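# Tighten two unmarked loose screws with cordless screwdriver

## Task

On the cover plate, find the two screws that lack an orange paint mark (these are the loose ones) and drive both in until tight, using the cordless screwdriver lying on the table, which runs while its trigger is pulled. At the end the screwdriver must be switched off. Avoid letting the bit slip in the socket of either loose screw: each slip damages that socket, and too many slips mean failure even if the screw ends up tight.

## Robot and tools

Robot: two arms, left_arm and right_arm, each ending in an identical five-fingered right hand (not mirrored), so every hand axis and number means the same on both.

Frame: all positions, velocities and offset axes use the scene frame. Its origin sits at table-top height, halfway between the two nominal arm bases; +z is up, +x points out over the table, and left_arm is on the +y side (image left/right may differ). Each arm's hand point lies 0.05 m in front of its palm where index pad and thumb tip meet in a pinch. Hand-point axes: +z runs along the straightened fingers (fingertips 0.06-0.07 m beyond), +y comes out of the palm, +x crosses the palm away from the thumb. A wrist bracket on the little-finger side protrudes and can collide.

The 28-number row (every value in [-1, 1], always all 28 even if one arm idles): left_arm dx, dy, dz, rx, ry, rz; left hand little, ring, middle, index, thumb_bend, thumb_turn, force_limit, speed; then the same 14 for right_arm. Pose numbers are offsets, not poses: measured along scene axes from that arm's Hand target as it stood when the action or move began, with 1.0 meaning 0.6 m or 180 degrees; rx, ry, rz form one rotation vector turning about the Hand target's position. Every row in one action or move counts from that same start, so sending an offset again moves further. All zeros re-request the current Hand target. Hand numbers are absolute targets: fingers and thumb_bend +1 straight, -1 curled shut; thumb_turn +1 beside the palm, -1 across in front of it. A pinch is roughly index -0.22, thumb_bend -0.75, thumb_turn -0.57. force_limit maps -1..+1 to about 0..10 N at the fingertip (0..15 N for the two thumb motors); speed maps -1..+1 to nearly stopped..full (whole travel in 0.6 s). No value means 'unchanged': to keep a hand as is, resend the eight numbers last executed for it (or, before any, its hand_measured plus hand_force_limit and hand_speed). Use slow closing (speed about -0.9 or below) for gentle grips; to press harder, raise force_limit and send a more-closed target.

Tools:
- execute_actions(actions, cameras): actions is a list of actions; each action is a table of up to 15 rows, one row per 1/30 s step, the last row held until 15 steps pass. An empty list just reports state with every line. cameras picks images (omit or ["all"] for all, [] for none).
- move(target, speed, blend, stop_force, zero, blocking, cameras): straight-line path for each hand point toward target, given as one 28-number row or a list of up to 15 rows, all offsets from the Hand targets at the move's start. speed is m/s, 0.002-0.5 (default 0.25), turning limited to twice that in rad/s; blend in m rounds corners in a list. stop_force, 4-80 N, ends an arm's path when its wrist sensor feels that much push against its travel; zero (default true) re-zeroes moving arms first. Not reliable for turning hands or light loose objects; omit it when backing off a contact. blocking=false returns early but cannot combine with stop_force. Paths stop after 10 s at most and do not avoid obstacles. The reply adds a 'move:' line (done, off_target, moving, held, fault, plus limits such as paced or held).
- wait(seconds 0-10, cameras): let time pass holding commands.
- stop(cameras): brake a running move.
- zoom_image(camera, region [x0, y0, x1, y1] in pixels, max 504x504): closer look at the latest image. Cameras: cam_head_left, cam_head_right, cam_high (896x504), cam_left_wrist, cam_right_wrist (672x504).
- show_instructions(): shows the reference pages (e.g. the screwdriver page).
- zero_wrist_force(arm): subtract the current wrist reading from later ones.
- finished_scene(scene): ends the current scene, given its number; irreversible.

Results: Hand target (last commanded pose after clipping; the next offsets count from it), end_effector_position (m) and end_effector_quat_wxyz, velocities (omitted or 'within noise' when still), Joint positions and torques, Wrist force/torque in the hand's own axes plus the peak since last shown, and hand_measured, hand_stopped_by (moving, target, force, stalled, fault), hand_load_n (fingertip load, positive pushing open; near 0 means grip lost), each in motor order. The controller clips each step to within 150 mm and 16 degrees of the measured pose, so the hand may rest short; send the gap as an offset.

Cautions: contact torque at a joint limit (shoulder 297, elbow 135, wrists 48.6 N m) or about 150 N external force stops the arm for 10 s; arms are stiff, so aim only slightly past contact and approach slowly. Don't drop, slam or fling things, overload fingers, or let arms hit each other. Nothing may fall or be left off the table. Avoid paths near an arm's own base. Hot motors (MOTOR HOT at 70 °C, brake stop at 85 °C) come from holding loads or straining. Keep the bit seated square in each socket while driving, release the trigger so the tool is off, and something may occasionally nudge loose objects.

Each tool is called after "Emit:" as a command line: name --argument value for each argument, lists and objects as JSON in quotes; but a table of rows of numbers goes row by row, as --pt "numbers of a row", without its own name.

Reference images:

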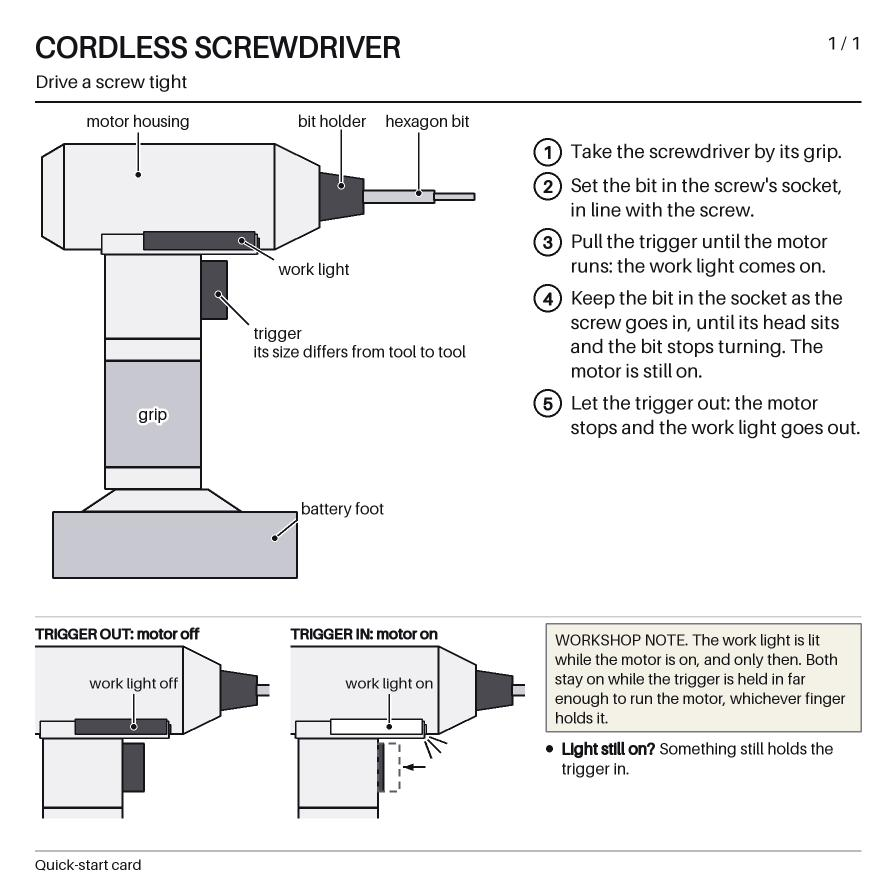

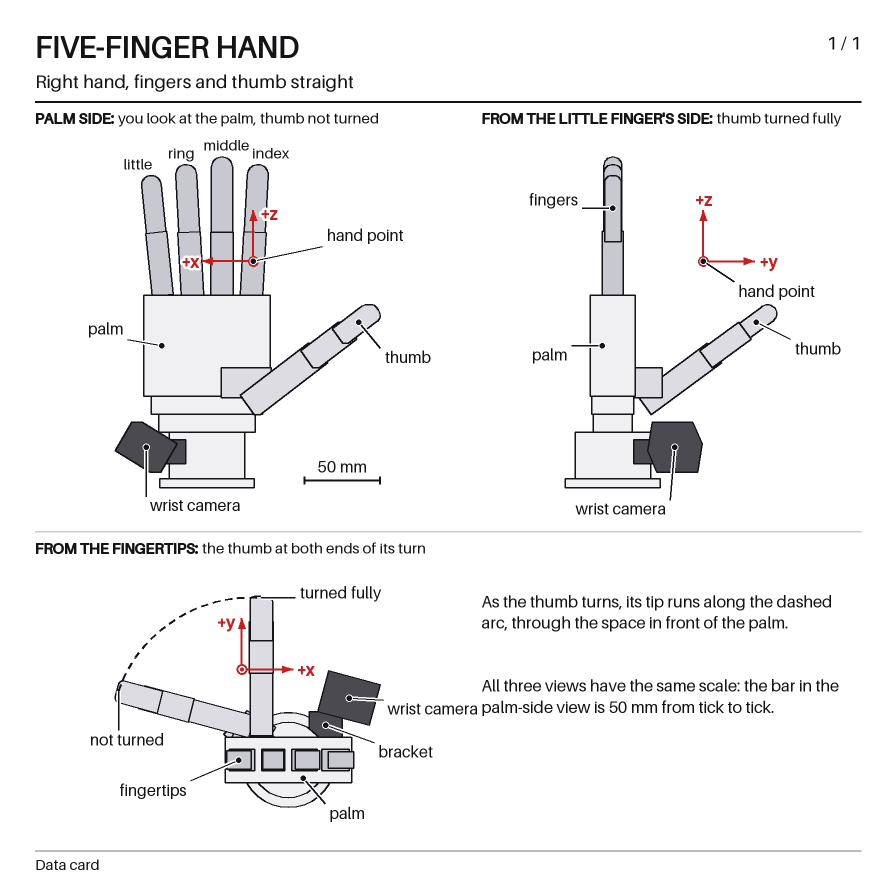

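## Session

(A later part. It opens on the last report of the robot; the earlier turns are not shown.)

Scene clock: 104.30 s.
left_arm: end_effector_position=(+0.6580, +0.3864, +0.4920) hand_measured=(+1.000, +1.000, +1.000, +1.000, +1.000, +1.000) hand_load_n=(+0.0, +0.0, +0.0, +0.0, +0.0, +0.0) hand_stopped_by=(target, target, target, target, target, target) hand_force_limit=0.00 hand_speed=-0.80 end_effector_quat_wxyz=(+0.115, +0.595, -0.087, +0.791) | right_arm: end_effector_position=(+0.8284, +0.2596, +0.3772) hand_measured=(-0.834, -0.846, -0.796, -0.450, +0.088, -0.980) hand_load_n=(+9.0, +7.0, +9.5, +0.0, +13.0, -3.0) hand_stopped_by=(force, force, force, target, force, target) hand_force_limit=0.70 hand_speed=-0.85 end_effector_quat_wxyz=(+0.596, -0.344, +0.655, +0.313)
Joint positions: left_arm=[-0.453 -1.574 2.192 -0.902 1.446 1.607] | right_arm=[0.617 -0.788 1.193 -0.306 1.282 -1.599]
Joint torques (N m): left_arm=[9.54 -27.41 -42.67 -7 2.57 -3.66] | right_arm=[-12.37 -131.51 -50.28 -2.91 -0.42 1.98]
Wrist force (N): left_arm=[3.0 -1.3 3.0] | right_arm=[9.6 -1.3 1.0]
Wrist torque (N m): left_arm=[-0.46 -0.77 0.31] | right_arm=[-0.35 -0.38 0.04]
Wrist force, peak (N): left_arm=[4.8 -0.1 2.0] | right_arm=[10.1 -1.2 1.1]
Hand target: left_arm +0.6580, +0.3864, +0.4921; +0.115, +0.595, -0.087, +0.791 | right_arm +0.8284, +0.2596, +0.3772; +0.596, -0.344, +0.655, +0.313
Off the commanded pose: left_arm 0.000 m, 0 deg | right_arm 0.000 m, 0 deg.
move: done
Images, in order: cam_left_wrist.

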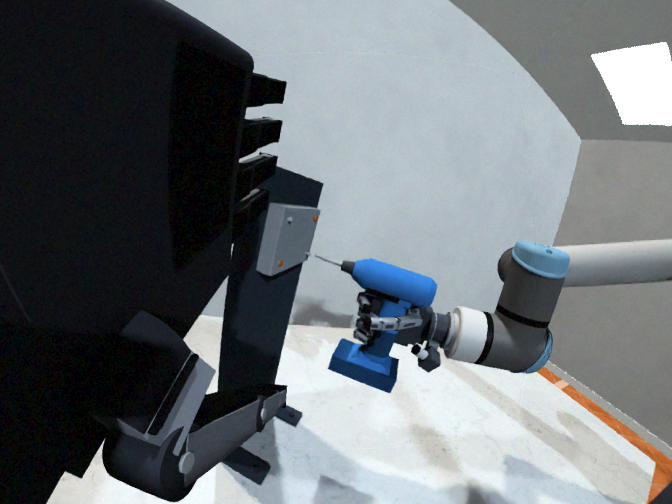

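Emit:
move --pt "0 0 0 0 0 0 1 1 1 1 1 1 0 -0.8 0.0008 -0.0006 -0.0025 0 0 0 -1 -1 -0.98 -0.45 -1 -0.98 0.7 -0.85" --pt "0 0 0 0 0 0 1 1 1 1 1 1 0 -0.8 0.0046 0.0048 -0.0025 0 0 0 -1 -1 -0.98 -0.45 -1 -0.98 0.7 -0.85" --speed 0.02 --stop_force 5 --cameras '["cam_left_wrist"]'

Emit:
zoom_image --camera "cam_left_wrist" --region '[296, 240, 324, 261]'

Emit:
move --target '[0,0,0,0,0,0,1,1,1,1,1,1,0,-0.8,0.0077,0.0109,0,0,0,0,-1,-1,-0.98,-0.45,-1,-0.98,0.7,-0.85]' --speed 0.006 --stop_force 5 --cameras '["cam_left_wrist"]'

Emit:
zoom_image --camera "cam_left_wrist" --region '[296, 240, 324, 261]'

Scene clock: 106.30 s.
Wrist force, peak (N): left_arm=[3.7 -1.1 3.2] | right_arm=[10.3 -1.2 0.2]
Off the commanded pose: left_arm 0.000 m, 0 deg | right_arm 0.000 m, 0 deg.
move: done
Images, in order: cam_left_wrist.

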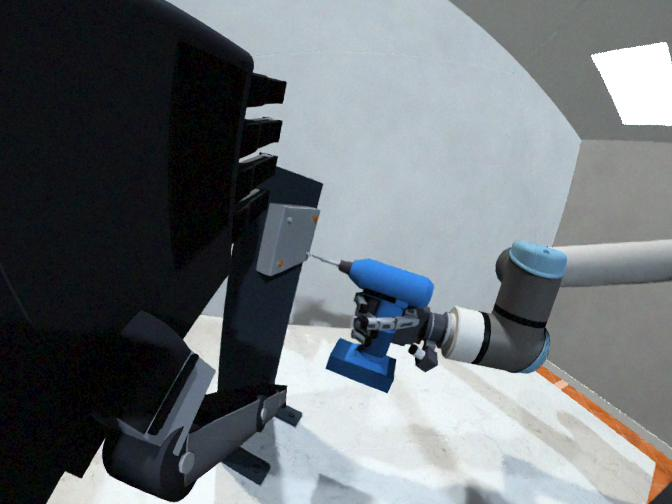

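Scaled by 18.000 from the camera's 672x504 image, which has a finer 960x720 frame.

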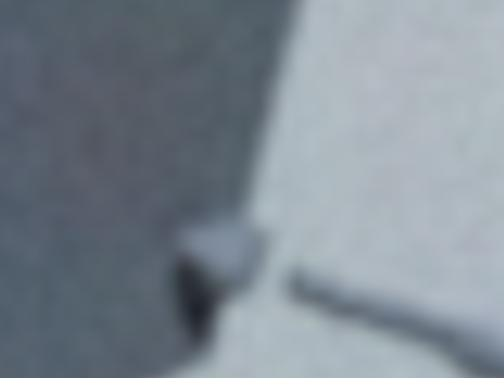

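Scene clock: 108.07 s.
left_arm: end_effector_position=(+0.6580, +0.3864, +0.4921) hand_measured=(+1.000, +1.000, +1.000, +1.000, +1.000, +1.000) hand_load_n=(+0.0, +0.0, +0.0, +0.0, +0.0, +0.0) hand_stopped_by=(target, target, target, target, target, target) hand_force_limit=0.00 hand_speed=-0.80 end_effector_quat_wxyz=(+0.115, +0.595, -0.087, +0.791) | right_arm: end_effector_position=(+0.8338, +0.2662, +0.3757) hand_measured=(-0.834, -0.846, -0.796, -0.450, +0.088, -0.980) hand_load_n=(+9.5, +7.0, +9.5, -0.5, +13.0, -3.5) hand_stopped_by=(force, force, force, target, force, target) hand_force_limit=0.70 hand_speed=-0.85 end_effector_quat_wxyz=(+0.596, -0.344, +0.655, +0.313)
Joint positions: left_arm=[-0.453 -1.574 2.192 -0.902 1.446 1.607] | right_arm=[0.619 -0.773 1.168 -0.296 1.284 -1.599]
Joint torques (N m): left_arm=[8.11 -19.77 -37.08 -0.37 -0.32 -3.08] | right_arm=[-9.07 -131.48 -43.37 -6.09 -0.33 1.53]
Wrist force (N): left_arm=[3.0 -1.3 2.8] | right_arm=[11.7 -0.8 -4.1]
Wrist torque (N m): left_arm=[-0.45 -0.77 0.31] | right_arm=[-0.01 -0.85 0.20]
Wrist force, peak (N): left_arm=[3.5 -1.2 3.1] | right_arm=[11.8 -1.7 -14.8]
Hand target: left_arm +0.6580, +0.3864, +0.4921; +0.115, +0.595, -0.087, +0.791 | right_arm +0.8338, +0.2662, +0.3757; +0.596, -0.344, +0.655, +0.313 (not the last commanded pose)
Off the commanded pose: left_arm 0.000 m, 0 deg | right_arm 0.003 m, 0 deg.
move: contact (right_arm)
Images, in order: cam_left_wrist.

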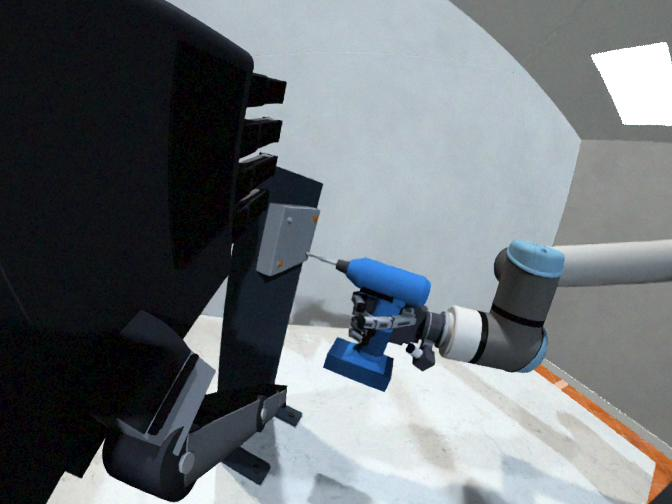

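Scaled by 18.000 from the camera's 672x504 image, which has a finer 960x720 frame.

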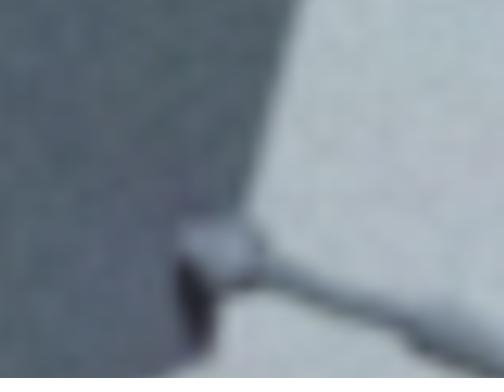

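Emit:
move --pt "-0.03 -0.06 0.23 -0.0127 0.1301 0.1155 1 1 1 1 1 1 0 -0.8 -0.0025 -0.0035 0 0 0 0 -1 -1 -0.98 -0.45 -1 -0.98 0.7 -0.85" --pt "0.19 -0.17 0.2067 -0.0254 0.2603 0.231 1 1 1 1 1 1 0 -0.8 -0.0025 -0.0035 0 0 0 0 -1 -1 -0.98 -0.45 -1 -0.98 0.7 -0.85" --speed 0.25 --cameras '["cam_left_wrist"]'

Emit:
zoom_image --camera "cam_left_wrist" --region '[330, 228, 358, 249]'

Emit:
zoom_image --camera "cam_left_wrist" --region '[320, 225, 376, 267]'

Scene clock: 111.60 s.
left_arm: end_effector_position=(+0.7720, +0.2845, +0.6161) hand_measured=(+1.000, +1.000, +1.000, +1.000, +1.000, +1.000) hand_load_n=(+0.0, +0.0, +0.0, +0.0, +0.5, +0.0) hand_stopped_by=(target, target, target, target, target, target) hand_force_limit=0.00 hand_speed=-0.80 end_effector_quat_wxyz=(-0.119, +0.841, +0.206, +0.487) | right_arm: end_effector_position=(+0.8323, +0.2641, +0.3757) hand_measured=(-0.834, -0.846, -0.796, -0.450, +0.088, -0.980) hand_load_n=(+9.0, +7.0, +9.5, +0.0, +13.0, -3.0) hand_stopped_by=(force, force, force, target, force, target) hand_force_limit=0.70 hand_speed=-0.85 end_effector_quat_wxyz=(+0.596, -0.344, +0.655, +0.313)
Joint positions: left_arm=[-0.733 -1.169 1.175 0.978 0.642 0.692] | right_arm=[0.618 -0.777 1.176 -0.3 1.283 -1.599]
Joint torques (N m): left_arm=[-15.12 -48.03 -50.3 5.88 -3.61 -2.29] | right_arm=[-8.59 -116.68 -51.58 -2.04 -0.2 -0.95]
Wrist force (N): left_arm=[3.6 -1.2 1.1] | right_arm=[11.3 -0.1 0.5]
Wrist torque (N m): left_arm=[-0.24 -0.78 0.39] | right_arm=[-0.13 -0.62 0.18]
Wrist force, peak (N): left_arm=[5.1 -0.1 1.6] | right_arm=[11.8 -0.3 -4.0]
Hand target: left_arm +0.7720, +0.2844, +0.6161; -0.119, +0.841, +0.206, +0.487 | right_arm +0.8323, +0.2641, +0.3757; +0.596, -0.344, +0.655, +0.313
Off the commanded pose: left_arm 0.000 m, 0 deg | right_arm 0.000 m, 0 deg.
move: done
Images, in order: cam_left_wrist.

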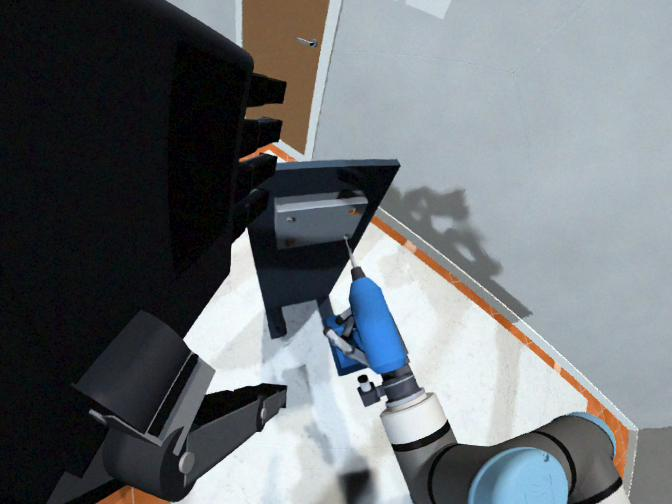

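Scaled by 18.000 from the camera's 672x504 image, which has a finer 960x720 frame.

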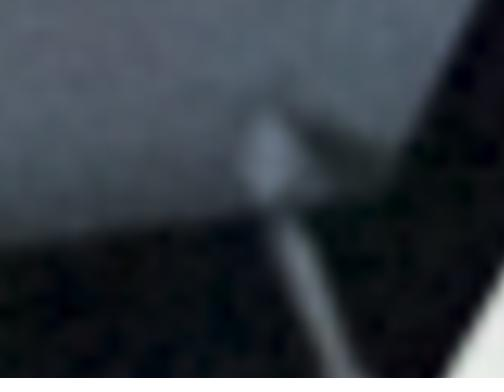

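Scaled by 9.000 from the camera's 672x504 image, which has a finer 960x720 frame.

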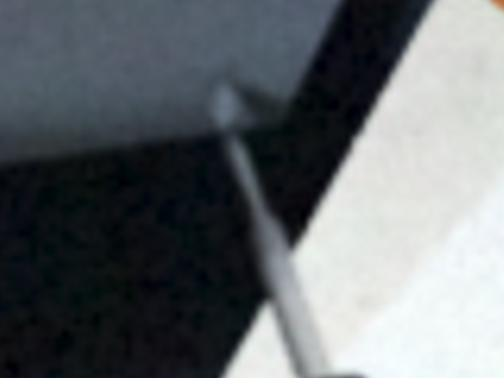

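Emit:
move --target '[0,0,0,0,0,0,1,1,1,1,1,1,0,-0.8,-0.0019,-0.0027,0,0,0,0,-1,-1,-0.98,-0.45,-1,-0.98,0.7,-0.85]' --speed 0.02 --cameras '["cam_left_wrist"]'

Emit:
zoom_image --camera "cam_left_wrist" --region '[330, 228, 358, 249]'

Scene clock: 112.70 s.
left_arm: end_effector_position=(+0.7720, +0.2844, +0.6161) hand_measured=(+1.000, +1.000, +1.000, +1.000, +1.000, +1.000) hand_load_n=(+0.0, +0.0, +0.0, +0.0, +0.0, +0.0) hand_stopped_by=(target, target, target, target, target, target) hand_force_limit=0.00 hand_speed=-0.80 end_effector_quat_wxyz=(-0.119, +0.841, +0.206, +0.487) | right_arm: end_effector_position=(+0.8311, +0.2624, +0.3757) hand_measured=(-0.834, -0.846, -0.796, -0.450, +0.088, -0.980) hand_load_n=(+9.5, +7.0, +9.5, +0.0, +13.0, -3.0) hand_stopped_by=(force, force, force, target, force, target) hand_force_limit=0.70 hand_speed=-0.85 end_effector_quat_wxyz=(+0.596, -0.344, +0.655, +0.313)
Joint positions: left_arm=[-0.733 -1.169 1.175 0.978 0.641 0.692] | right_arm=[0.617 -0.781 1.182 -0.303 1.282 -1.599]
Joint torques (N m): left_arm=[-14.92 -49.66 -45.33 3.21 -3.03 -2.11] | right_arm=[-14.09 -123.4 -48.23 -5.23 -1.5 -1.65]
Wrist force (N): left_arm=[3.3 -0.7 1.1] | right_arm=[11.3 -0.2 0.6]
Wrist torque (N m): left_arm=[-0.17 -0.74 0.39] | right_arm=[-0.15 -0.61 0.17]
Wrist force, peak (N): left_arm=[3.7 -1.1 1.4] | right_arm=[11.6 -0.1 0.9]
Hand target: left_arm +0.7720, +0.2844, +0.6161; -0.119, +0.841, +0.206, +0.487 | right_arm +0.8312, +0.2625, +0.3757; +0.596, -0.344, +0.655, +0.313
Off the commanded pose: left_arm 0.000 m, 0 deg | right_arm 0.000 m, 0 deg.
move: done
Images, in order: cam_left_wrist.

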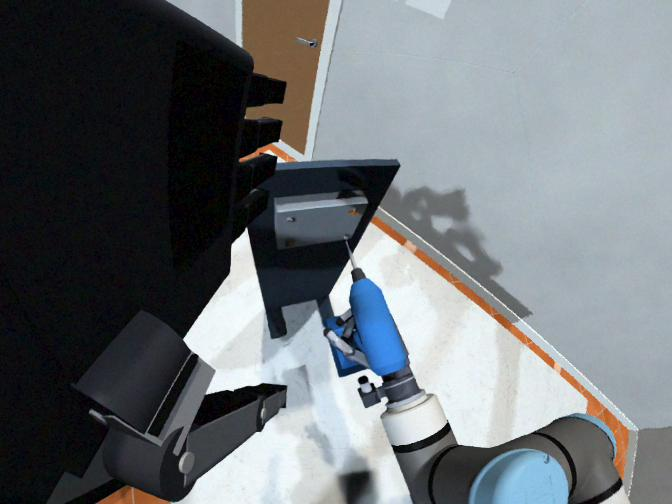

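Scaled by 18.000 from the camera's 672x504 image, which has a finer 960x720 frame.

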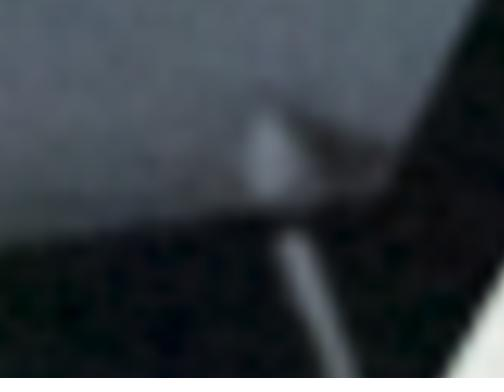

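Emit:
move --pt "0 0 0 0 0 0 1 1 1 1 1 1 0 -0.8 0.00068 -0.00048 0.0006 0 0 0 -1 -1 -0.98 -0.45 -1 -0.98 0.7 -0.85" --pt "0 0 0 0 0 0 1 1 1 1 1 1 0 -0.8 0.0089 0.0111 0.0006 0 0 0 -1 -1 -0.98 -0.45 -1 -0.98 0.7 -0.85" --speed 0.006 --stop_force 5 --cameras '["cam_left_wrist"]'

Emit:
zoom_image --camera "cam_left_wrist" --region '[330, 228, 358, 249]'

Scene clock: 114.83 s.
left_arm: end_effector_position=(+0.7720, +0.2844, +0.6161) hand_measured=(+1.000, +1.000, +1.000, +1.000, +1.000, +1.000) hand_load_n=(+0.0, +0.0, +0.0, +0.0, +0.0, +0.0) hand_stopped_by=(target, target, target, target, target, target) hand_force_limit=0.00 hand_speed=-0.80 end_effector_quat_wxyz=(-0.119, +0.841, +0.206, +0.487) | right_arm: end_effector_position=(+0.8342, +0.2659, +0.3760) hand_measured=(-0.834, -0.846, -0.796, -0.450, +0.088, -0.980) hand_load_n=(+9.5, +7.5, +10.0, +0.0, +13.0, -3.0) hand_stopped_by=(force, force, force, target, force, target) hand_force_limit=0.70 hand_speed=-0.85 end_effector_quat_wxyz=(+0.596, -0.344, +0.655, +0.313)
Joint positions: left_arm=[-0.733 -1.169 1.175 0.978 0.641 0.692] | right_arm=[0.618 -0.773 1.168 -0.296 1.283 -1.599]
Joint torques (N m): left_arm=[-11.31 -51.02 -28.94 -0.29 -1.92 2.35] | right_arm=[-10.39 -131.36 -43.5 -5.83 -0.45 0.45]
Wrist force (N): left_arm=[3.1 -0.7 1.2] | right_arm=[11.2 -0.4 -3.3]
Wrist torque (N m): left_arm=[-0.16 -0.72 0.39] | right_arm=[0.01 -0.74 0.18]
Wrist force, peak (N): left_arm=[3.6 -1.3 1.0] | right_arm=[13.6 -0.7 -14.1]
Hand target: left_arm +0.7720, +0.2844, +0.6161; -0.119, +0.841, +0.206, +0.487 | right_arm +0.8342, +0.2659, +0.3761; +0.596, -0.344, +0.655, +0.313 (not the last commanded pose)
Off the commanded pose: left_arm 0.000 m, 0 deg | right_arm 0.004 m, 0 deg.
move: contact (right_arm); path passed 1 of 2 targets
Images, in order: cam_left_wrist.

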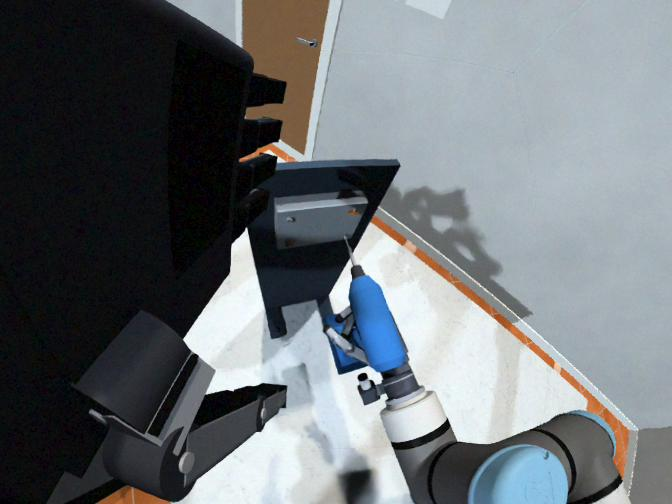

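Scaled by 18.000 from the camera's 672x504 image, which has a finer 960x720 frame.

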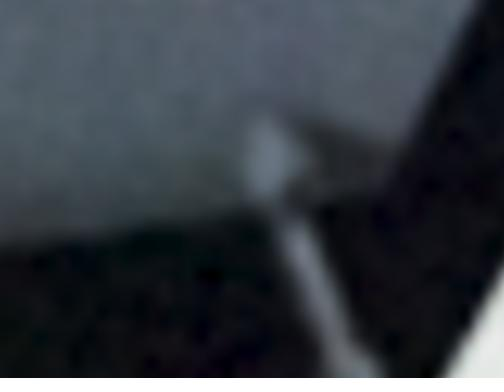

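Emit:
move --target '[0,0,0,0,0,0,1,1,1,1,1,1,0,-0.8,0.0011,-0.0008,0,0,0,0,-1,-1,-0.98,-0.45,-1,-0.98,0.7,-0.85]' --speed 0.01 --cameras '["cam_left_wrist"]'

Emit:
zoom_image --camera "cam_left_wrist" --region '[320, 225, 376, 267]'

Scene clock: 115.93 s.
left_arm: end_effector_position=(+0.7720, +0.2844, +0.6161) hand_measured=(+1.000, +1.000, +1.000, +1.000, +1.000, +1.000) hand_load_n=(+0.0, +0.0, -0.5, +0.0, +0.0, +0.0) hand_stopped_by=(target, target, target, target, target, target) hand_force_limit=0.00 hand_speed=-0.80 end_effector_quat_wxyz=(-0.119, +0.841, +0.206, +0.487) | right_arm: end_effector_position=(+0.8349, +0.2654, +0.3761) hand_measured=(-0.834, -0.846, -0.796, -0.450, +0.088, -0.980) hand_load_n=(+9.0, +7.0, +9.5, +0.0, +13.0, -3.0) hand_stopped_by=(force, force, force, target, force, target) hand_force_limit=0.70 hand_speed=-0.85 end_effector_quat_wxyz=(+0.596, -0.344, +0.655, +0.313)
Joint positions: left_arm=[-0.733 -1.169 1.175 0.978 0.641 0.692] | right_arm=[0.617 -0.773 1.167 -0.296 1.282 -1.599]
Joint torques (N m): left_arm=[-9.49 -53.52 -30.42 -0.29 -1.58 2.41] | right_arm=[-12.63 -112.28 -53.43 -1.93 -1.16 -1.42]
Wrist force (N): left_arm=[3.0 -0.8 1.1] | right_arm=[11.5 0.1 -1.9]
Wrist torque (N m): left_arm=[-0.18 -0.70 0.37] | right_arm=[-0.09 -0.67 0.16]
Wrist force, peak (N): left_arm=[3.5 -1.5 1.4] | right_arm=[11.7 -0.4 -3.5]
Hand target: left_arm +0.7720, +0.2844, +0.6161; -0.119, +0.841, +0.206, +0.487 | right_arm +0.8349, +0.2654, +0.3761; +0.596, -0.344, +0.655, +0.313
Off the commanded pose: left_arm 0.000 m, 0 deg | right_arm 0.000 m, 0 deg.
move: done
Images, in order: cam_left_wrist.

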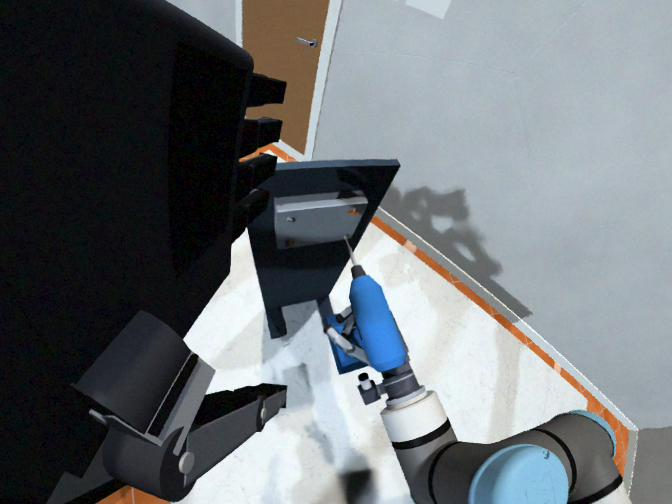

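Scaled by 9.000 from the camera's 672x504 image, which has a finer 960x720 frame.

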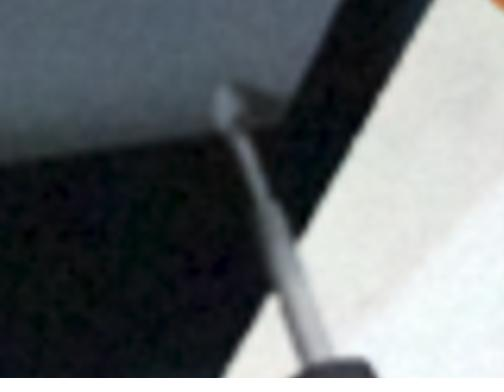

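Emit:
move --target '[0,0,0,0,0,0,1,1,1,1,1,1,0,-0.8,0.004,0.0056,0,0,0,0,-1,-1,-0.98,-0.45,-1,-0.98,0.7,-0.85]' --speed 0.006 --stop_force 5 --cameras '["cam_left_wrist"]'

Emit:
zoom_image --camera "cam_left_wrist" --region '[330, 228, 358, 249]'

Scene clock: 117.13 s.
left_arm: end_effector_position=(+0.7720, +0.2844, +0.6161) hand_measured=(+1.000, +1.000, +1.000, +1.000, +1.000, +1.000) hand_load_n=(+0.0, +0.0, +0.0, +0.0, +0.0, +0.0) hand_stopped_by=(target, target, target, target, target, target) hand_force_limit=0.00 hand_speed=-0.80 end_effector_quat_wxyz=(-0.119, +0.841, +0.206, +0.487) | right_arm: end_effector_position=(+0.8350, +0.2654, +0.3761) hand_measured=(-0.834, -0.846, -0.796, -0.450, +0.088, -0.980) hand_load_n=(+9.0, +7.0, +9.5, +0.0, +13.0, -3.5) hand_stopped_by=(force, force, force, target, force, target) hand_force_limit=0.70 hand_speed=-0.85 end_effector_quat_wxyz=(+0.596, -0.344, +0.655, +0.313)
Joint positions: left_arm=[-0.733 -1.169 1.175 0.978 0.642 0.692] | right_arm=[0.617 -0.773 1.167 -0.296 1.282 -1.599]
Joint torques (N m): left_arm=[-9.64 -55.18 -31.74 0.18 -1.17 2.74] | right_arm=[-6.83 -128.92 -43.46 -6.02 -0.21 -1.44]
Wrist force (N): left_arm=[3.4 -1.2 1.0] | right_arm=[11.3 0.4 -6.3]
Wrist torque (N m): left_arm=[-0.23 -0.76 0.38] | right_arm=[0.08 -0.94 0.17]
Wrist force, peak (N): left_arm=[3.6 -1.1 1.3] | right_arm=[12.9 0.1 -14.8]
Hand target: left_arm +0.7720, +0.2844, +0.6161; -0.119, +0.841, +0.206, +0.487 | right_arm +0.8350, +0.2654, +0.3761; +0.596, -0.344, +0.655, +0.313 (not the last commanded pose)
Off the commanded pose: left_arm 0.000 m, 0 deg | right_arm 0.004 m, 0 deg.
move: contact (right_arm)
Images, in order: cam_left_wrist.

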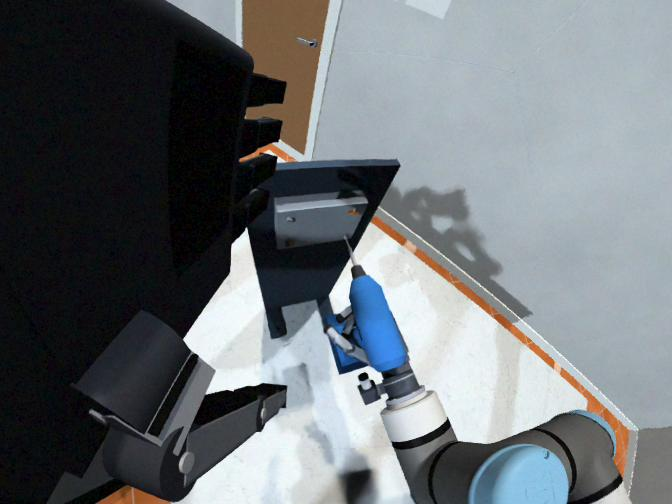

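Scaled by 18.000 from the camera's 672x504 image, which has a finer 960x720 frame.

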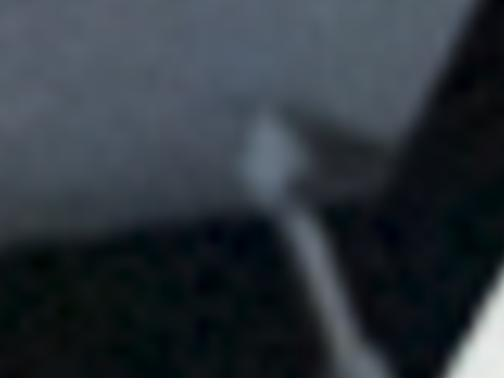

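Emit:
move --pt "0 0 0 0 0 0 1 1 1 1 1 1 0 -0.8 -0.0012 -0.0016 0 0 0 0 -1 -1 -0.98 -0.45 -1 -0.98 0.7 -0.85" --pt "0 0 0 0 0 0 1 1 1 1 1 1 0 -0.8 -0.0005 -0.0021 0 0 0 0 -1 -1 -0.98 -0.45 -1 -0.98 0.7 -0.85" --pt "0 0 0 0 0 0 1 1 1 1 1 1 0 -0.8 0.0045 0.0050 0 0 0 0 -1 -1 -0.98 -0.45 -1 -0.98 0.7 -0.85" --speed 0.006 --stop_force 5 --cameras '["cam_left_wrist"]'

Emit:
zoom_image --camera "cam_left_wrist" --region '[330, 228, 358, 249]'

Scene clock: 118.77 s.
left_arm: end_effector_position=(+0.7720, +0.2844, +0.6161) hand_measured=(+1.000, +1.000, +1.000, +1.000, +1.000, +1.000) hand_load_n=(+0.0, +0.0, +0.0, +0.0, +0.0, +0.0) hand_stopped_by=(target, target, target, target, target, target) hand_force_limit=0.00 hand_speed=-0.80 end_effector_quat_wxyz=(-0.119, +0.841, +0.206, +0.487) | right_arm: end_effector_position=(+0.8349, +0.2653, +0.3761) hand_measured=(-0.834, -0.846, -0.796, -0.450, +0.088, -0.980) hand_load_n=(+9.0, +7.0, +9.5, +0.0, +13.0, -3.5) hand_stopped_by=(force, force, force, target, force, target) hand_force_limit=0.70 hand_speed=-0.85 end_effector_quat_wxyz=(+0.596, -0.344, +0.655, +0.313)
Joint positions: left_arm=[-0.733 -1.169 1.175 0.978 0.642 0.692] | right_arm=[0.617 -0.773 1.168 -0.296 1.282 -1.599]
Joint torques (N m): left_arm=[-8.4 -55.85 -32.68 0.84 -0.97 2.41] | right_arm=[0.1 -111.96 -53.91 -2.49 0.55 -1.2]
Wrist force (N): left_arm=[3.2 -1.1 1.5] | right_arm=[12.0 -0.3 -6.1]
Wrist torque (N m): left_arm=[-0.24 -0.74 0.38] | right_arm=[0.07 -0.82 0.19]
Wrist force, peak (N): left_arm=[3.6 -1.0 1.4] | right_arm=[12.6 0.1 -5.7]
Hand target: left_arm +0.7720, +0.2844, +0.6161; -0.119, +0.841, +0.206, +0.487 | right_arm +0.8349, +0.2654, +0.3761; +0.596, -0.344, +0.655, +0.313 (not the last commanded pose)
Off the commanded pose: left_arm 0.000 m, 0 deg | right_arm 0.004 m, 0 deg.
move: contact (right_arm); path passed 0 of 3 targets
Images, in order: cam_left_wrist.

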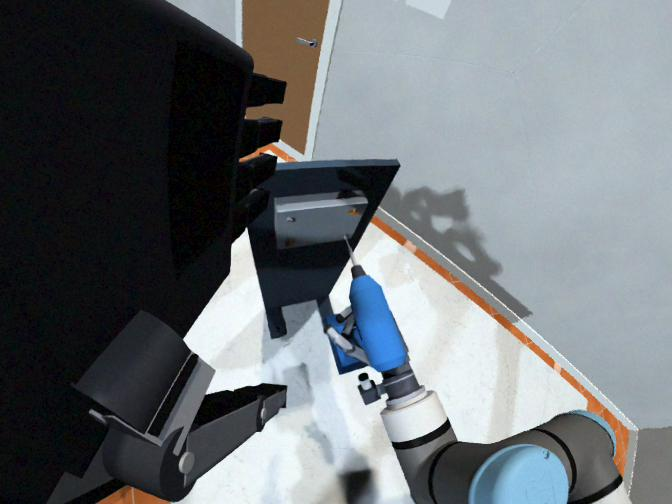

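Scaled by 18.000 from the camera's 672x504 image, which has a finer 960x720 frame.

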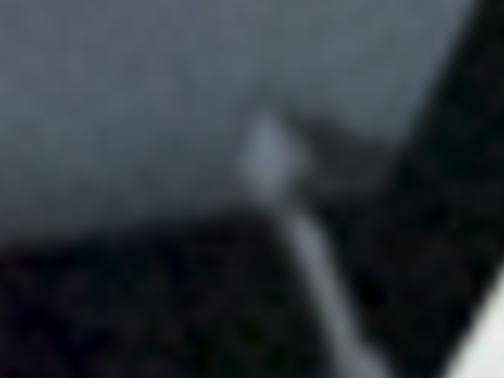

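Emit:
move --pt "0 0 0 0 0 0 1 1 1 1 1 1 0 -0.8 -0.0019 -0.0027 0 0 0 0 -1 -1 -0.98 -0.45 -1 -0.98 0.7 -0.85" --pt "0 0 0 0 0 0 1 1 1 1 1 1 0 -0.8 -0.0012 -0.0032 0 0 0 0 -1 -1 -0.98 -0.45 -1 -0.98 0.7 -0.85" --speed 0.01 --cameras '[]'

Emit:
move --target '[0,0,0,0,0,0,1,1,1,1,1,1,0,-0.8,0.0054,0.0076,0,0,0,0,-1,-1,-0.98,-0.45,-1,-0.98,0.7,-0.85]' --speed 0.006 --stop_force 5 --cameras '["cam_left_wrist"]'

Emit:
zoom_image --camera "cam_left_wrist" --region '[330, 228, 358, 249]'

Scene clock: 120.33 s.
Wrist force, peak (N): left_arm=[3.6 -1.1 1.5] | right_arm=[12.4 -0.4 -6.1]
Off the commanded pose: left_arm 0.000 m, 0 deg | right_arm 0.000 m, 0 deg.
move: done

Scene clock: 121.97 s.
left_arm: end_effector_position=(+0.7720, +0.2844, +0.6161) hand_measured=(+1.000, +1.000, +1.000, +1.000, +1.000, +1.000) hand_load_n=(+0.0, +0.0, +0.0, +0.0, +0.0, +0.0) hand_stopped_by=(target, target, target, target, target, target) hand_force_limit=0.00 hand_speed=-0.80 end_effector_quat_wxyz=(-0.119, +0.841, +0.206, +0.487) | right_arm: end_effector_position=(+0.8354, +0.2649, +0.3761) hand_measured=(-0.834, -0.846, -0.796, -0.450, +0.088, -0.980) hand_load_n=(+9.0, +7.0, +9.5, +0.0, +13.0, -3.0) hand_stopped_by=(force, force, force, target, force, target) hand_force_limit=0.70 hand_speed=-0.85 end_effector_quat_wxyz=(+0.596, -0.344, +0.655, +0.313)
Joint positions: left_arm=[-0.733 -1.169 1.175 0.978 0.642 0.692] | right_arm=[0.617 -0.773 1.168 -0.296 1.282 -1.599]
Joint torques (N m): left_arm=[-2.76 -59.78 -35.09 1.73 -0.81 2.53] | right_arm=[-14.2 -132.47 -43.49 -5.67 -0.56 -1.48]
Wrist force (N): left_arm=[3.3 -1.1 1.3] | right_arm=[11.8 -0.1 -3.1]
Wrist torque (N m): left_arm=[-0.23 -0.75 0.38] | right_arm=[0.05 -0.82 0.23]
Wrist force, peak (N): left_arm=[3.8 -1.2 1.0] | right_arm=[13.4 -0.7 -13.9]
Hand target: left_arm +0.7720, +0.2844, +0.6161; -0.119, +0.841, +0.206, +0.487 | right_arm +0.8354, +0.2649, +0.3761; +0.596, -0.344, +0.655, +0.313 (not the last commanded pose)
Off the commanded pose: left_arm 0.000 m, 0 deg | right_arm 0.004 m, 0 deg.
move: contact (right_arm)
Images, in order: cam_left_wrist.

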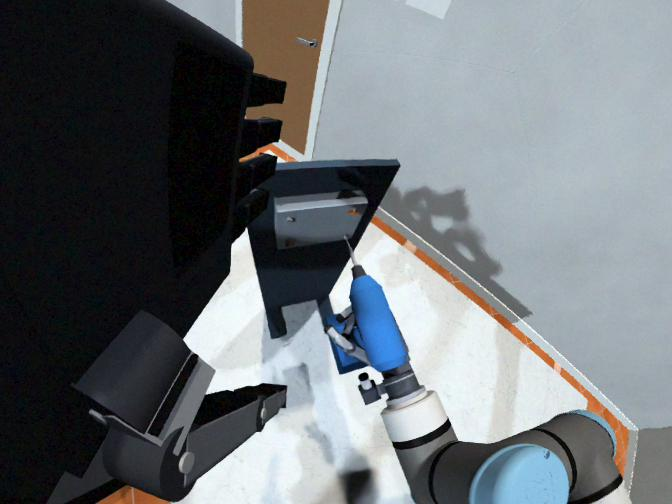

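Scaled by 18.000 from the camera's 672x504 image, which has a finer 960x720 frame.

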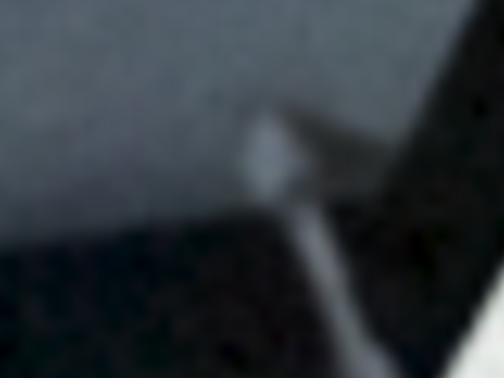

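Emit:
move --pt "-0.22 0.11 0.0233 0.0127 -0.1301 -0.1155 1 1 1 1 1 1 0 -0.8 0 0 0 0 0 0 -1 -1 -0.98 -0.45 -1 -0.98 0.7 -0.85" --pt "-0.19 0.17 -0.2067 0.0254 -0.2603 -0.231 1 1 1 1 1 1 0 -0.8 0 0 0 0 0 0 -1 -1 -0.98 -0.45 -1 -0.98 0.7 -0.85" --speed 0.25 --cameras '["cam_left_wrist"]'

Emit:
zoom_image --camera "cam_left_wrist" --region '[300, 244, 320, 259]'

Emit:
zoom_image --camera "cam_left_wrist" --region '[296, 240, 324, 261]'

Scene clock: 126.23 s.
left_arm: end_effector_position=(+0.6580, +0.3864, +0.4920) hand_measured=(+1.000, +1.000, +1.000, +1.000, +1.000, +1.000) hand_load_n=(+0.0, +0.0, +0.0, +0.0, +0.0, +0.0) hand_stopped_by=(target, target, target, target, target, target) hand_force_limit=0.00 hand_speed=-0.80 end_effector_quat_wxyz=(+0.115, +0.595, -0.087, +0.791) | right_arm: end_effector_position=(+0.8354, +0.2649, +0.3761) hand_measured=(-0.834, -0.846, -0.796, -0.450, +0.088, -0.980) hand_load_n=(+9.0, +7.0, +10.0, +0.0, +13.0, -3.0) hand_stopped_by=(force, force, force, target, force, target) hand_force_limit=0.70 hand_speed=-0.85 end_effector_quat_wxyz=(+0.596, -0.344, +0.655, +0.313)
Joint positions: left_arm=[-0.453 -1.574 2.192 -0.902 1.446 1.607] | right_arm=[0.617 -0.773 1.168 -0.296 1.282 -1.599]
Joint torques (N m): left_arm=[9.58 -28.25 -41.91 -6.69 2.04 -3.96] | right_arm=[-13.45 -131.44 -51.99 -2.52 -0.38 -1.76]
Wrist force (N): left_arm=[3.5 -1.5 2.6] | right_arm=[11.5 -0.6 -2.9]
Wrist torque (N m): left_arm=[-0.47 -0.84 0.33] | right_arm=[-0.05 -0.76 0.18]
Wrist force, peak (N): left_arm=[4.9 0.2 1.8] | right_arm=[11.9 -0.6 -3.0]
Hand target: left_arm +0.6580, +0.3864, +0.4921; +0.115, +0.595, -0.087, +0.791 | right_arm +0.8354, +0.2649, +0.3761; +0.596, -0.344, +0.655, +0.313
Off the commanded pose: left_arm 0.000 m, 0 deg | right_arm 0.000 m, 0 deg.
move: done
Images, in order: cam_left_wrist.

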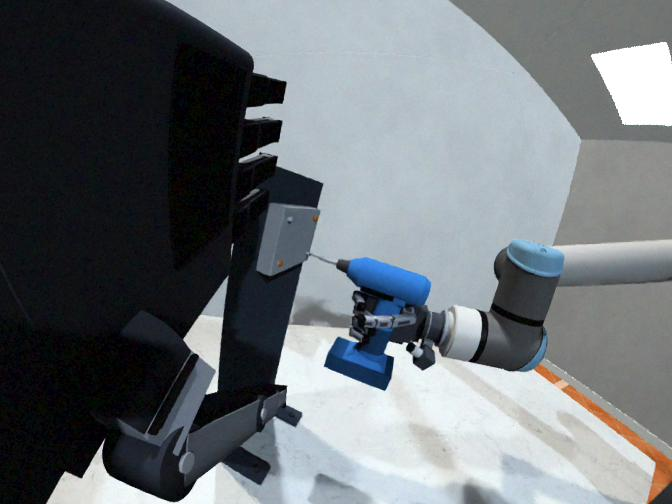

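Scaled by 25.200 from the camera's 672x504 image, which has a finer 960x720 frame.

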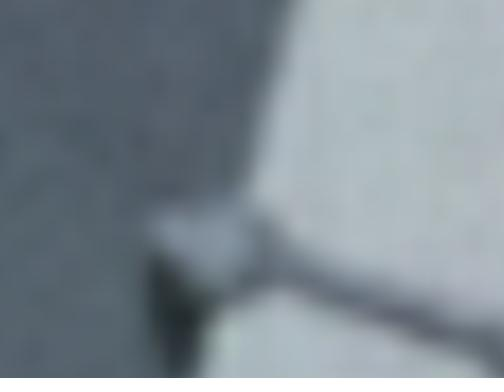

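Scaled by 18.000 from the camera's 672x504 image, which has a finer 960x720 frame.

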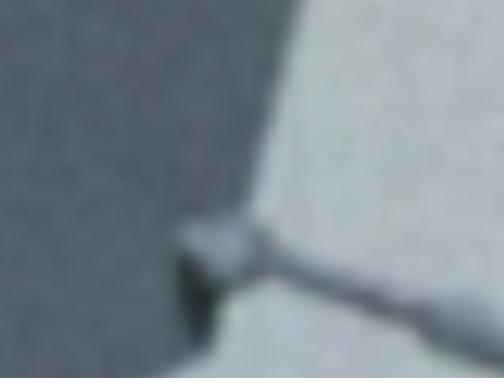

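Emit:
move --pt "0 0 0 0 0 0 1 1 1 1 1 1 0 -0.8 -0.0019 -0.0027 0 0 0 0 -1 -1 -0.98 -0.45 -1 -0.98 0.7 -0.85" --pt "0 0 0 0 0 0 1 1 1 1 1 1 0 -0.8 -0.0016 -0.0029 -0.0017 0 0 0 -1 -1 -0.98 -0.45 -1 -0.98 0.7 -0.85" --speed 0.01 --cameras '[]'

Emit:
zoom_image --camera "cam_left_wrist" --region '[296, 240, 324, 261]'

Emit:
move --target '[0,0,0,0,0,0,1,1,1,1,1,1,0,-0.8,0.0054,0.0076,0,0,0,0,-1,-1,-0.98,-0.45,-1,-0.98,0.7,-0.85]' --speed 0.006 --stop_force 5 --cameras '["cam_left_wrist"]'

Emit:
zoom_image --camera "cam_left_wrist" --region '[296, 240, 324, 261]'

Scene clock: 128.00 s.
Wrist force, peak (N): left_arm=[3.6 -1.2 3.1] | right_arm=[12.1 -0.3 -3.2]
Off the commanded pose: left_arm 0.000 m, 0 deg | right_arm 0.000 m, 0 deg.
move: done

Scaled by 18.000 from the camera's 672x504 image, which has a finer 960x720 frame.

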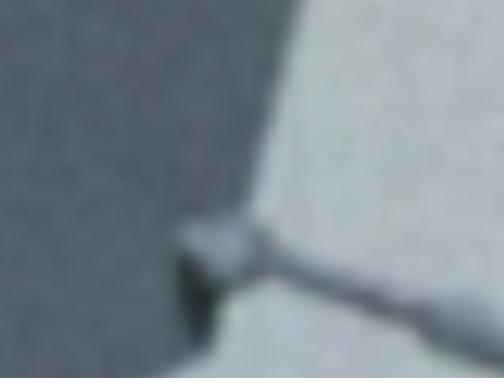

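Scene clock: 129.80 s.
left_arm: end_effector_position=(+0.6580, +0.3864, +0.4921) hand_measured=(+1.000, +1.000, +1.000, +1.000, +1.000, +1.000) hand_load_n=(+0.0, +0.0, +0.0, +0.0, +0.0, +0.0) hand_stopped_by=(target, target, target, target, target, target) hand_force_limit=0.00 hand_speed=-0.80 end_effector_quat_wxyz=(+0.115, +0.595, -0.087, +0.791) | right_arm: end_effector_position=(+0.8358, +0.2651, +0.3751) hand_measured=(-0.834, -0.846, -0.796, -0.450, +0.088, -0.980) hand_load_n=(+9.0, +7.0, +10.0, +0.0, +13.0, -3.0) hand_stopped_by=(force, force, force, target, force, target) hand_force_limit=0.70 hand_speed=-0.85 end_effector_quat_wxyz=(+0.596, -0.344, +0.655, +0.313)
Joint positions: left_arm=[-0.453 -1.574 2.192 -0.902 1.446 1.607] | right_arm=[0.616 -0.772 1.167 -0.297 1.282 -1.599]
Joint torques (N m): left_arm=[6.37 -20.16 -37.13 -1.06 -0.05 -3.57] | right_arm=[-14.51 -130.35 -43.24 -5.08 -0.62 -1.44]
Wrist force (N): left_arm=[3.5 -1.0 2.7] | right_arm=[10.3 -0.5 -2.3]
Wrist torque (N m): left_arm=[-0.41 -0.84 0.35] | right_arm=[-0.04 -0.83 0.16]
Wrist force, peak (N): left_arm=[3.7 -1.0 3.0] | right_arm=[12.1 -0.7 -12.3]
Hand target: left_arm +0.6580, +0.3864, +0.4921; +0.115, +0.595, -0.087, +0.791 | right_arm +0.8359, +0.2651, +0.3751; +0.596, -0.344, +0.655, +0.313 (not the last commanded pose)
Off the commanded pose: left_arm 0.000 m, 0 deg | right_arm 0.003 m, 0 deg.
move: contact (right_arm)
Images, in order: cam_left_wrist.

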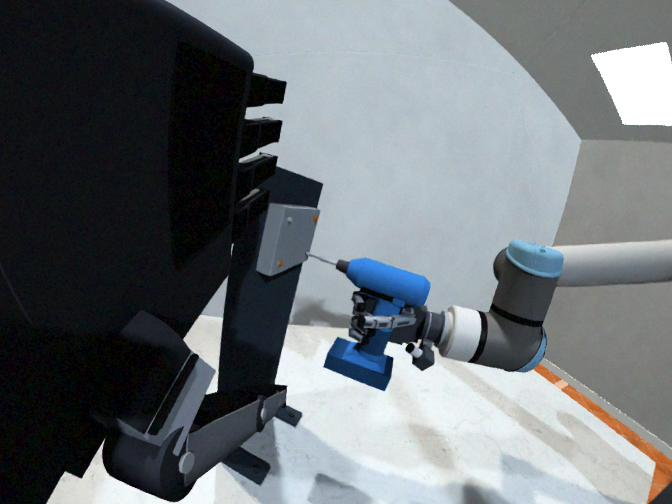

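Scaled by 18.000 from the camera's 672x504 image, which has a finer 960x720 frame.

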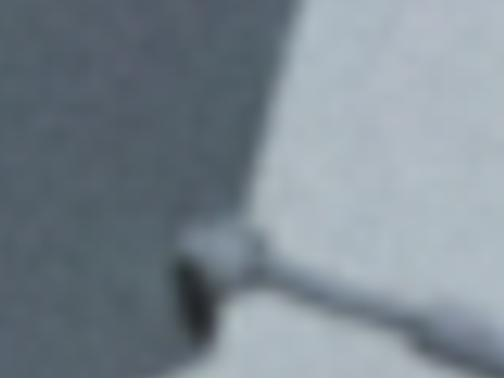

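Emit:
move --pt "0 0 0 0 0 0 1 1 1 1 1 1 0 -0.8 -0.0019 -0.0027 0 0 0 0 -1 -1 -0.98 -0.45 -1 -0.98 0.7 -0.85" --pt "0 0 0 0 0 0 1 1 1 1 1 1 0 -0.8 -0.0017 -0.0029 0.0006 0 0 0 -1 -1 -0.98 -0.45 -1 -0.98 0.7 -0.85" --speed 0.01 --cameras '[]'

Emit:
move --target '[0,0,0,0,0,0,1,1,1,1,1,1,0,-0.8,0.0054,0.0076,0,0,0,0,-1,-1,-0.98,-0.45,-1,-0.98,0.7,-0.85]' --speed 0.006 --stop_force 5 --cameras '["cam_left_wrist"]'

Scene clock: 131.43 s.
Wrist force, peak (N): left_arm=[3.5 -1.3 3.2] | right_arm=[11.5 -0.4 0.7]
Off the commanded pose: left_arm 0.000 m, 0 deg | right_arm 0.000 m, 0 deg.
move: done

Scene clock: 133.07 s.
left_arm: end_effector_position=(+0.6580, +0.3864, +0.4921) hand_measured=(+1.000, +1.000, +1.000, +1.000, +1.000, +1.000) hand_load_n=(+0.0, +0.0, +0.0, +0.0, +0.0, +0.0) hand_stopped_by=(target, target, target, target, target, target) hand_force_limit=0.00 hand_speed=-0.80 end_effector_quat_wxyz=(+0.115, +0.595, -0.087, +0.791) | right_arm: end_effector_position=(+0.8361, +0.2649, +0.3754) hand_measured=(-0.834, -0.846, -0.796, -0.450, +0.088, -0.980) hand_load_n=(+9.0, +6.5, +10.0, +0.0, +13.0, -3.0) hand_stopped_by=(force, force, force, target, force, target) hand_force_limit=0.70 hand_speed=-0.85 end_effector_quat_wxyz=(+0.596, -0.344, +0.655, +0.313)
Joint positions: left_arm=[-0.453 -1.574 2.192 -0.902 1.446 1.607] | right_arm=[0.616 -0.772 1.166 -0.296 1.281 -1.599]
Joint torques (N m): left_arm=[6.21 -22.1 -31.37 -0.16 -0.17 -2.94] | right_arm=[-14.68 -133.69 -45.09 -6.43 -0.58 -1.5]
Wrist force (N): left_arm=[3.6 -1.0 2.7] | right_arm=[13.0 0.5 -4.2]
Wrist torque (N m): left_arm=[-0.41 -0.86 0.35] | right_arm=[-0.03 -0.75 0.20]
Wrist force, peak (N): left_arm=[3.5 -1.3 3.1] | right_arm=[14.4 0.2 -15.2]
Hand target: left_arm +0.6580, +0.3864, +0.4921; +0.115, +0.595, -0.087, +0.791 | right_arm +0.8361, +0.2649, +0.3754; +0.596, -0.344, +0.655, +0.313 (not the last commanded pose)
Off the commanded pose: left_arm 0.000 m, 0 deg | right_arm 0.004 m, 0 deg.
move: contact (right_arm)
Images, in order: cam_left_wrist.

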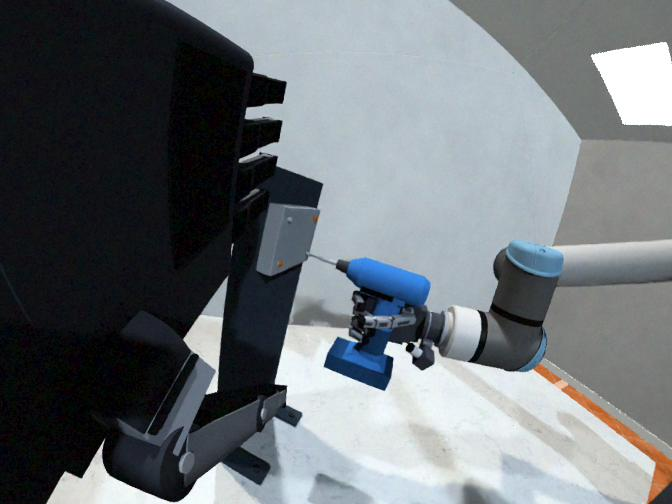

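Emit:
move --pt "0 0 0 0 0 0 1 1 1 1 1 1 0 -0.8 -0.0019 -0.0027 0 0 0 0 -1 -1 -0.98 -0.45 -1 -0.98 0.7 -0.85" --pt "0 0 0 0 0 0 1 1 1 1 1 1 0 -0.8 -0.0024 -0.0024 -0.0003 0 0 0 -1 -1 -0.98 -0.45 -1 -0.98 0.7 -0.85" --speed 0.01 --cameras '[]'

Emit:
move --target '[0,0,0,0,0,0,1,1,1,1,1,1,0,-0.8,0.0054,0.0076,0,0,0,0,-1,-1,-0.98,-0.45,-1,-0.98,0.7,-0.85]' --speed 0.006 --stop_force 5 --cameras '["cam_left_wrist"]'

Scene clock: 135.20 s.
Wrist force, peak (N): left_arm=[3.8 -1.0 3.0] | right_arm=[13.0 0.9 -4.4]
Off the commanded pose: left_arm 0.000 m, 0 deg | right_arm 0.000 m, 0 deg.
move: done

Scene clock: 136.53 s.
left_arm: end_effector_position=(+0.6580, +0.3864, +0.4921) hand_measured=(+1.000, +1.000, +1.000, +1.000, +1.000, +1.000) hand_load_n=(+0.0, +0.0, +0.0, +0.0, +0.0, +0.0) hand_stopped_by=(target, target, target, target, target, target) hand_force_limit=0.00 hand_speed=-0.80 end_effector_quat_wxyz=(+0.115, +0.595, -0.087, +0.791) | right_arm: end_effector_position=(+0.8358, +0.2652, +0.3752) hand_measured=(-0.834, -0.846, -0.796, -0.450, +0.088, -0.980) hand_load_n=(+9.5, +7.0, +10.0, +0.0, +13.0, -3.0) hand_stopped_by=(force, force, force, target, force, target) hand_force_limit=0.70 hand_speed=-0.85 end_effector_quat_wxyz=(+0.596, -0.344, +0.655, +0.313)
Joint positions: left_arm=[-0.453 -1.574 2.192 -0.902 1.446 1.607] | right_arm=[0.617 -0.772 1.167 -0.296 1.282 -1.599]
Joint torques (N m): left_arm=[6.88 -19.98 -27.2 -0.64 -0.04 -2.95] | right_arm=[-7.37 -131.93 -43.64 -6.15 -0.52 0.35]
Wrist force (N): left_arm=[3.2 -1.0 2.8] | right_arm=[11.7 -0.8 -4.6]
Wrist torque (N m): left_arm=[-0.43 -0.81 0.33] | right_arm=[0.04 -0.85 0.21]
Wrist force, peak (N): left_arm=[3.7 -1.1 2.8] | right_arm=[13.5 -0.7 -15.1]
Hand target: left_arm +0.6580, +0.3864, +0.4921; +0.115, +0.595, -0.087, +0.791 | right_arm +0.8358, +0.2651, +0.3752; +0.596, -0.344, +0.655, +0.313 (not the last commanded pose)
Off the commanded pose: left_arm 0.000 m, 0 deg | right_arm 0.004 m, 0 deg.
move: contact (right_arm)
Images, in order: cam_left_wrist.

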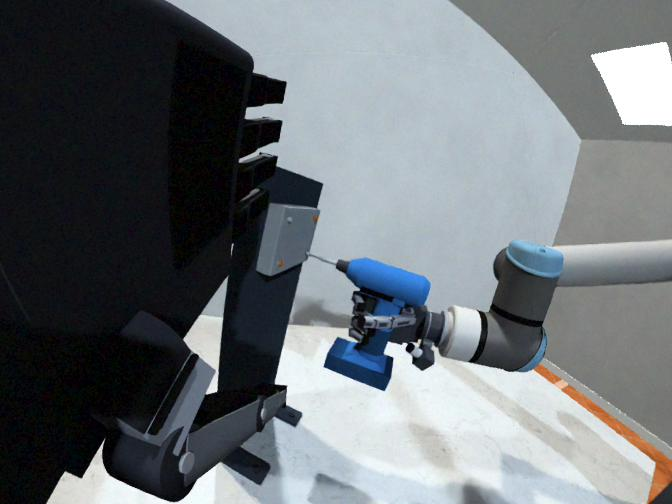

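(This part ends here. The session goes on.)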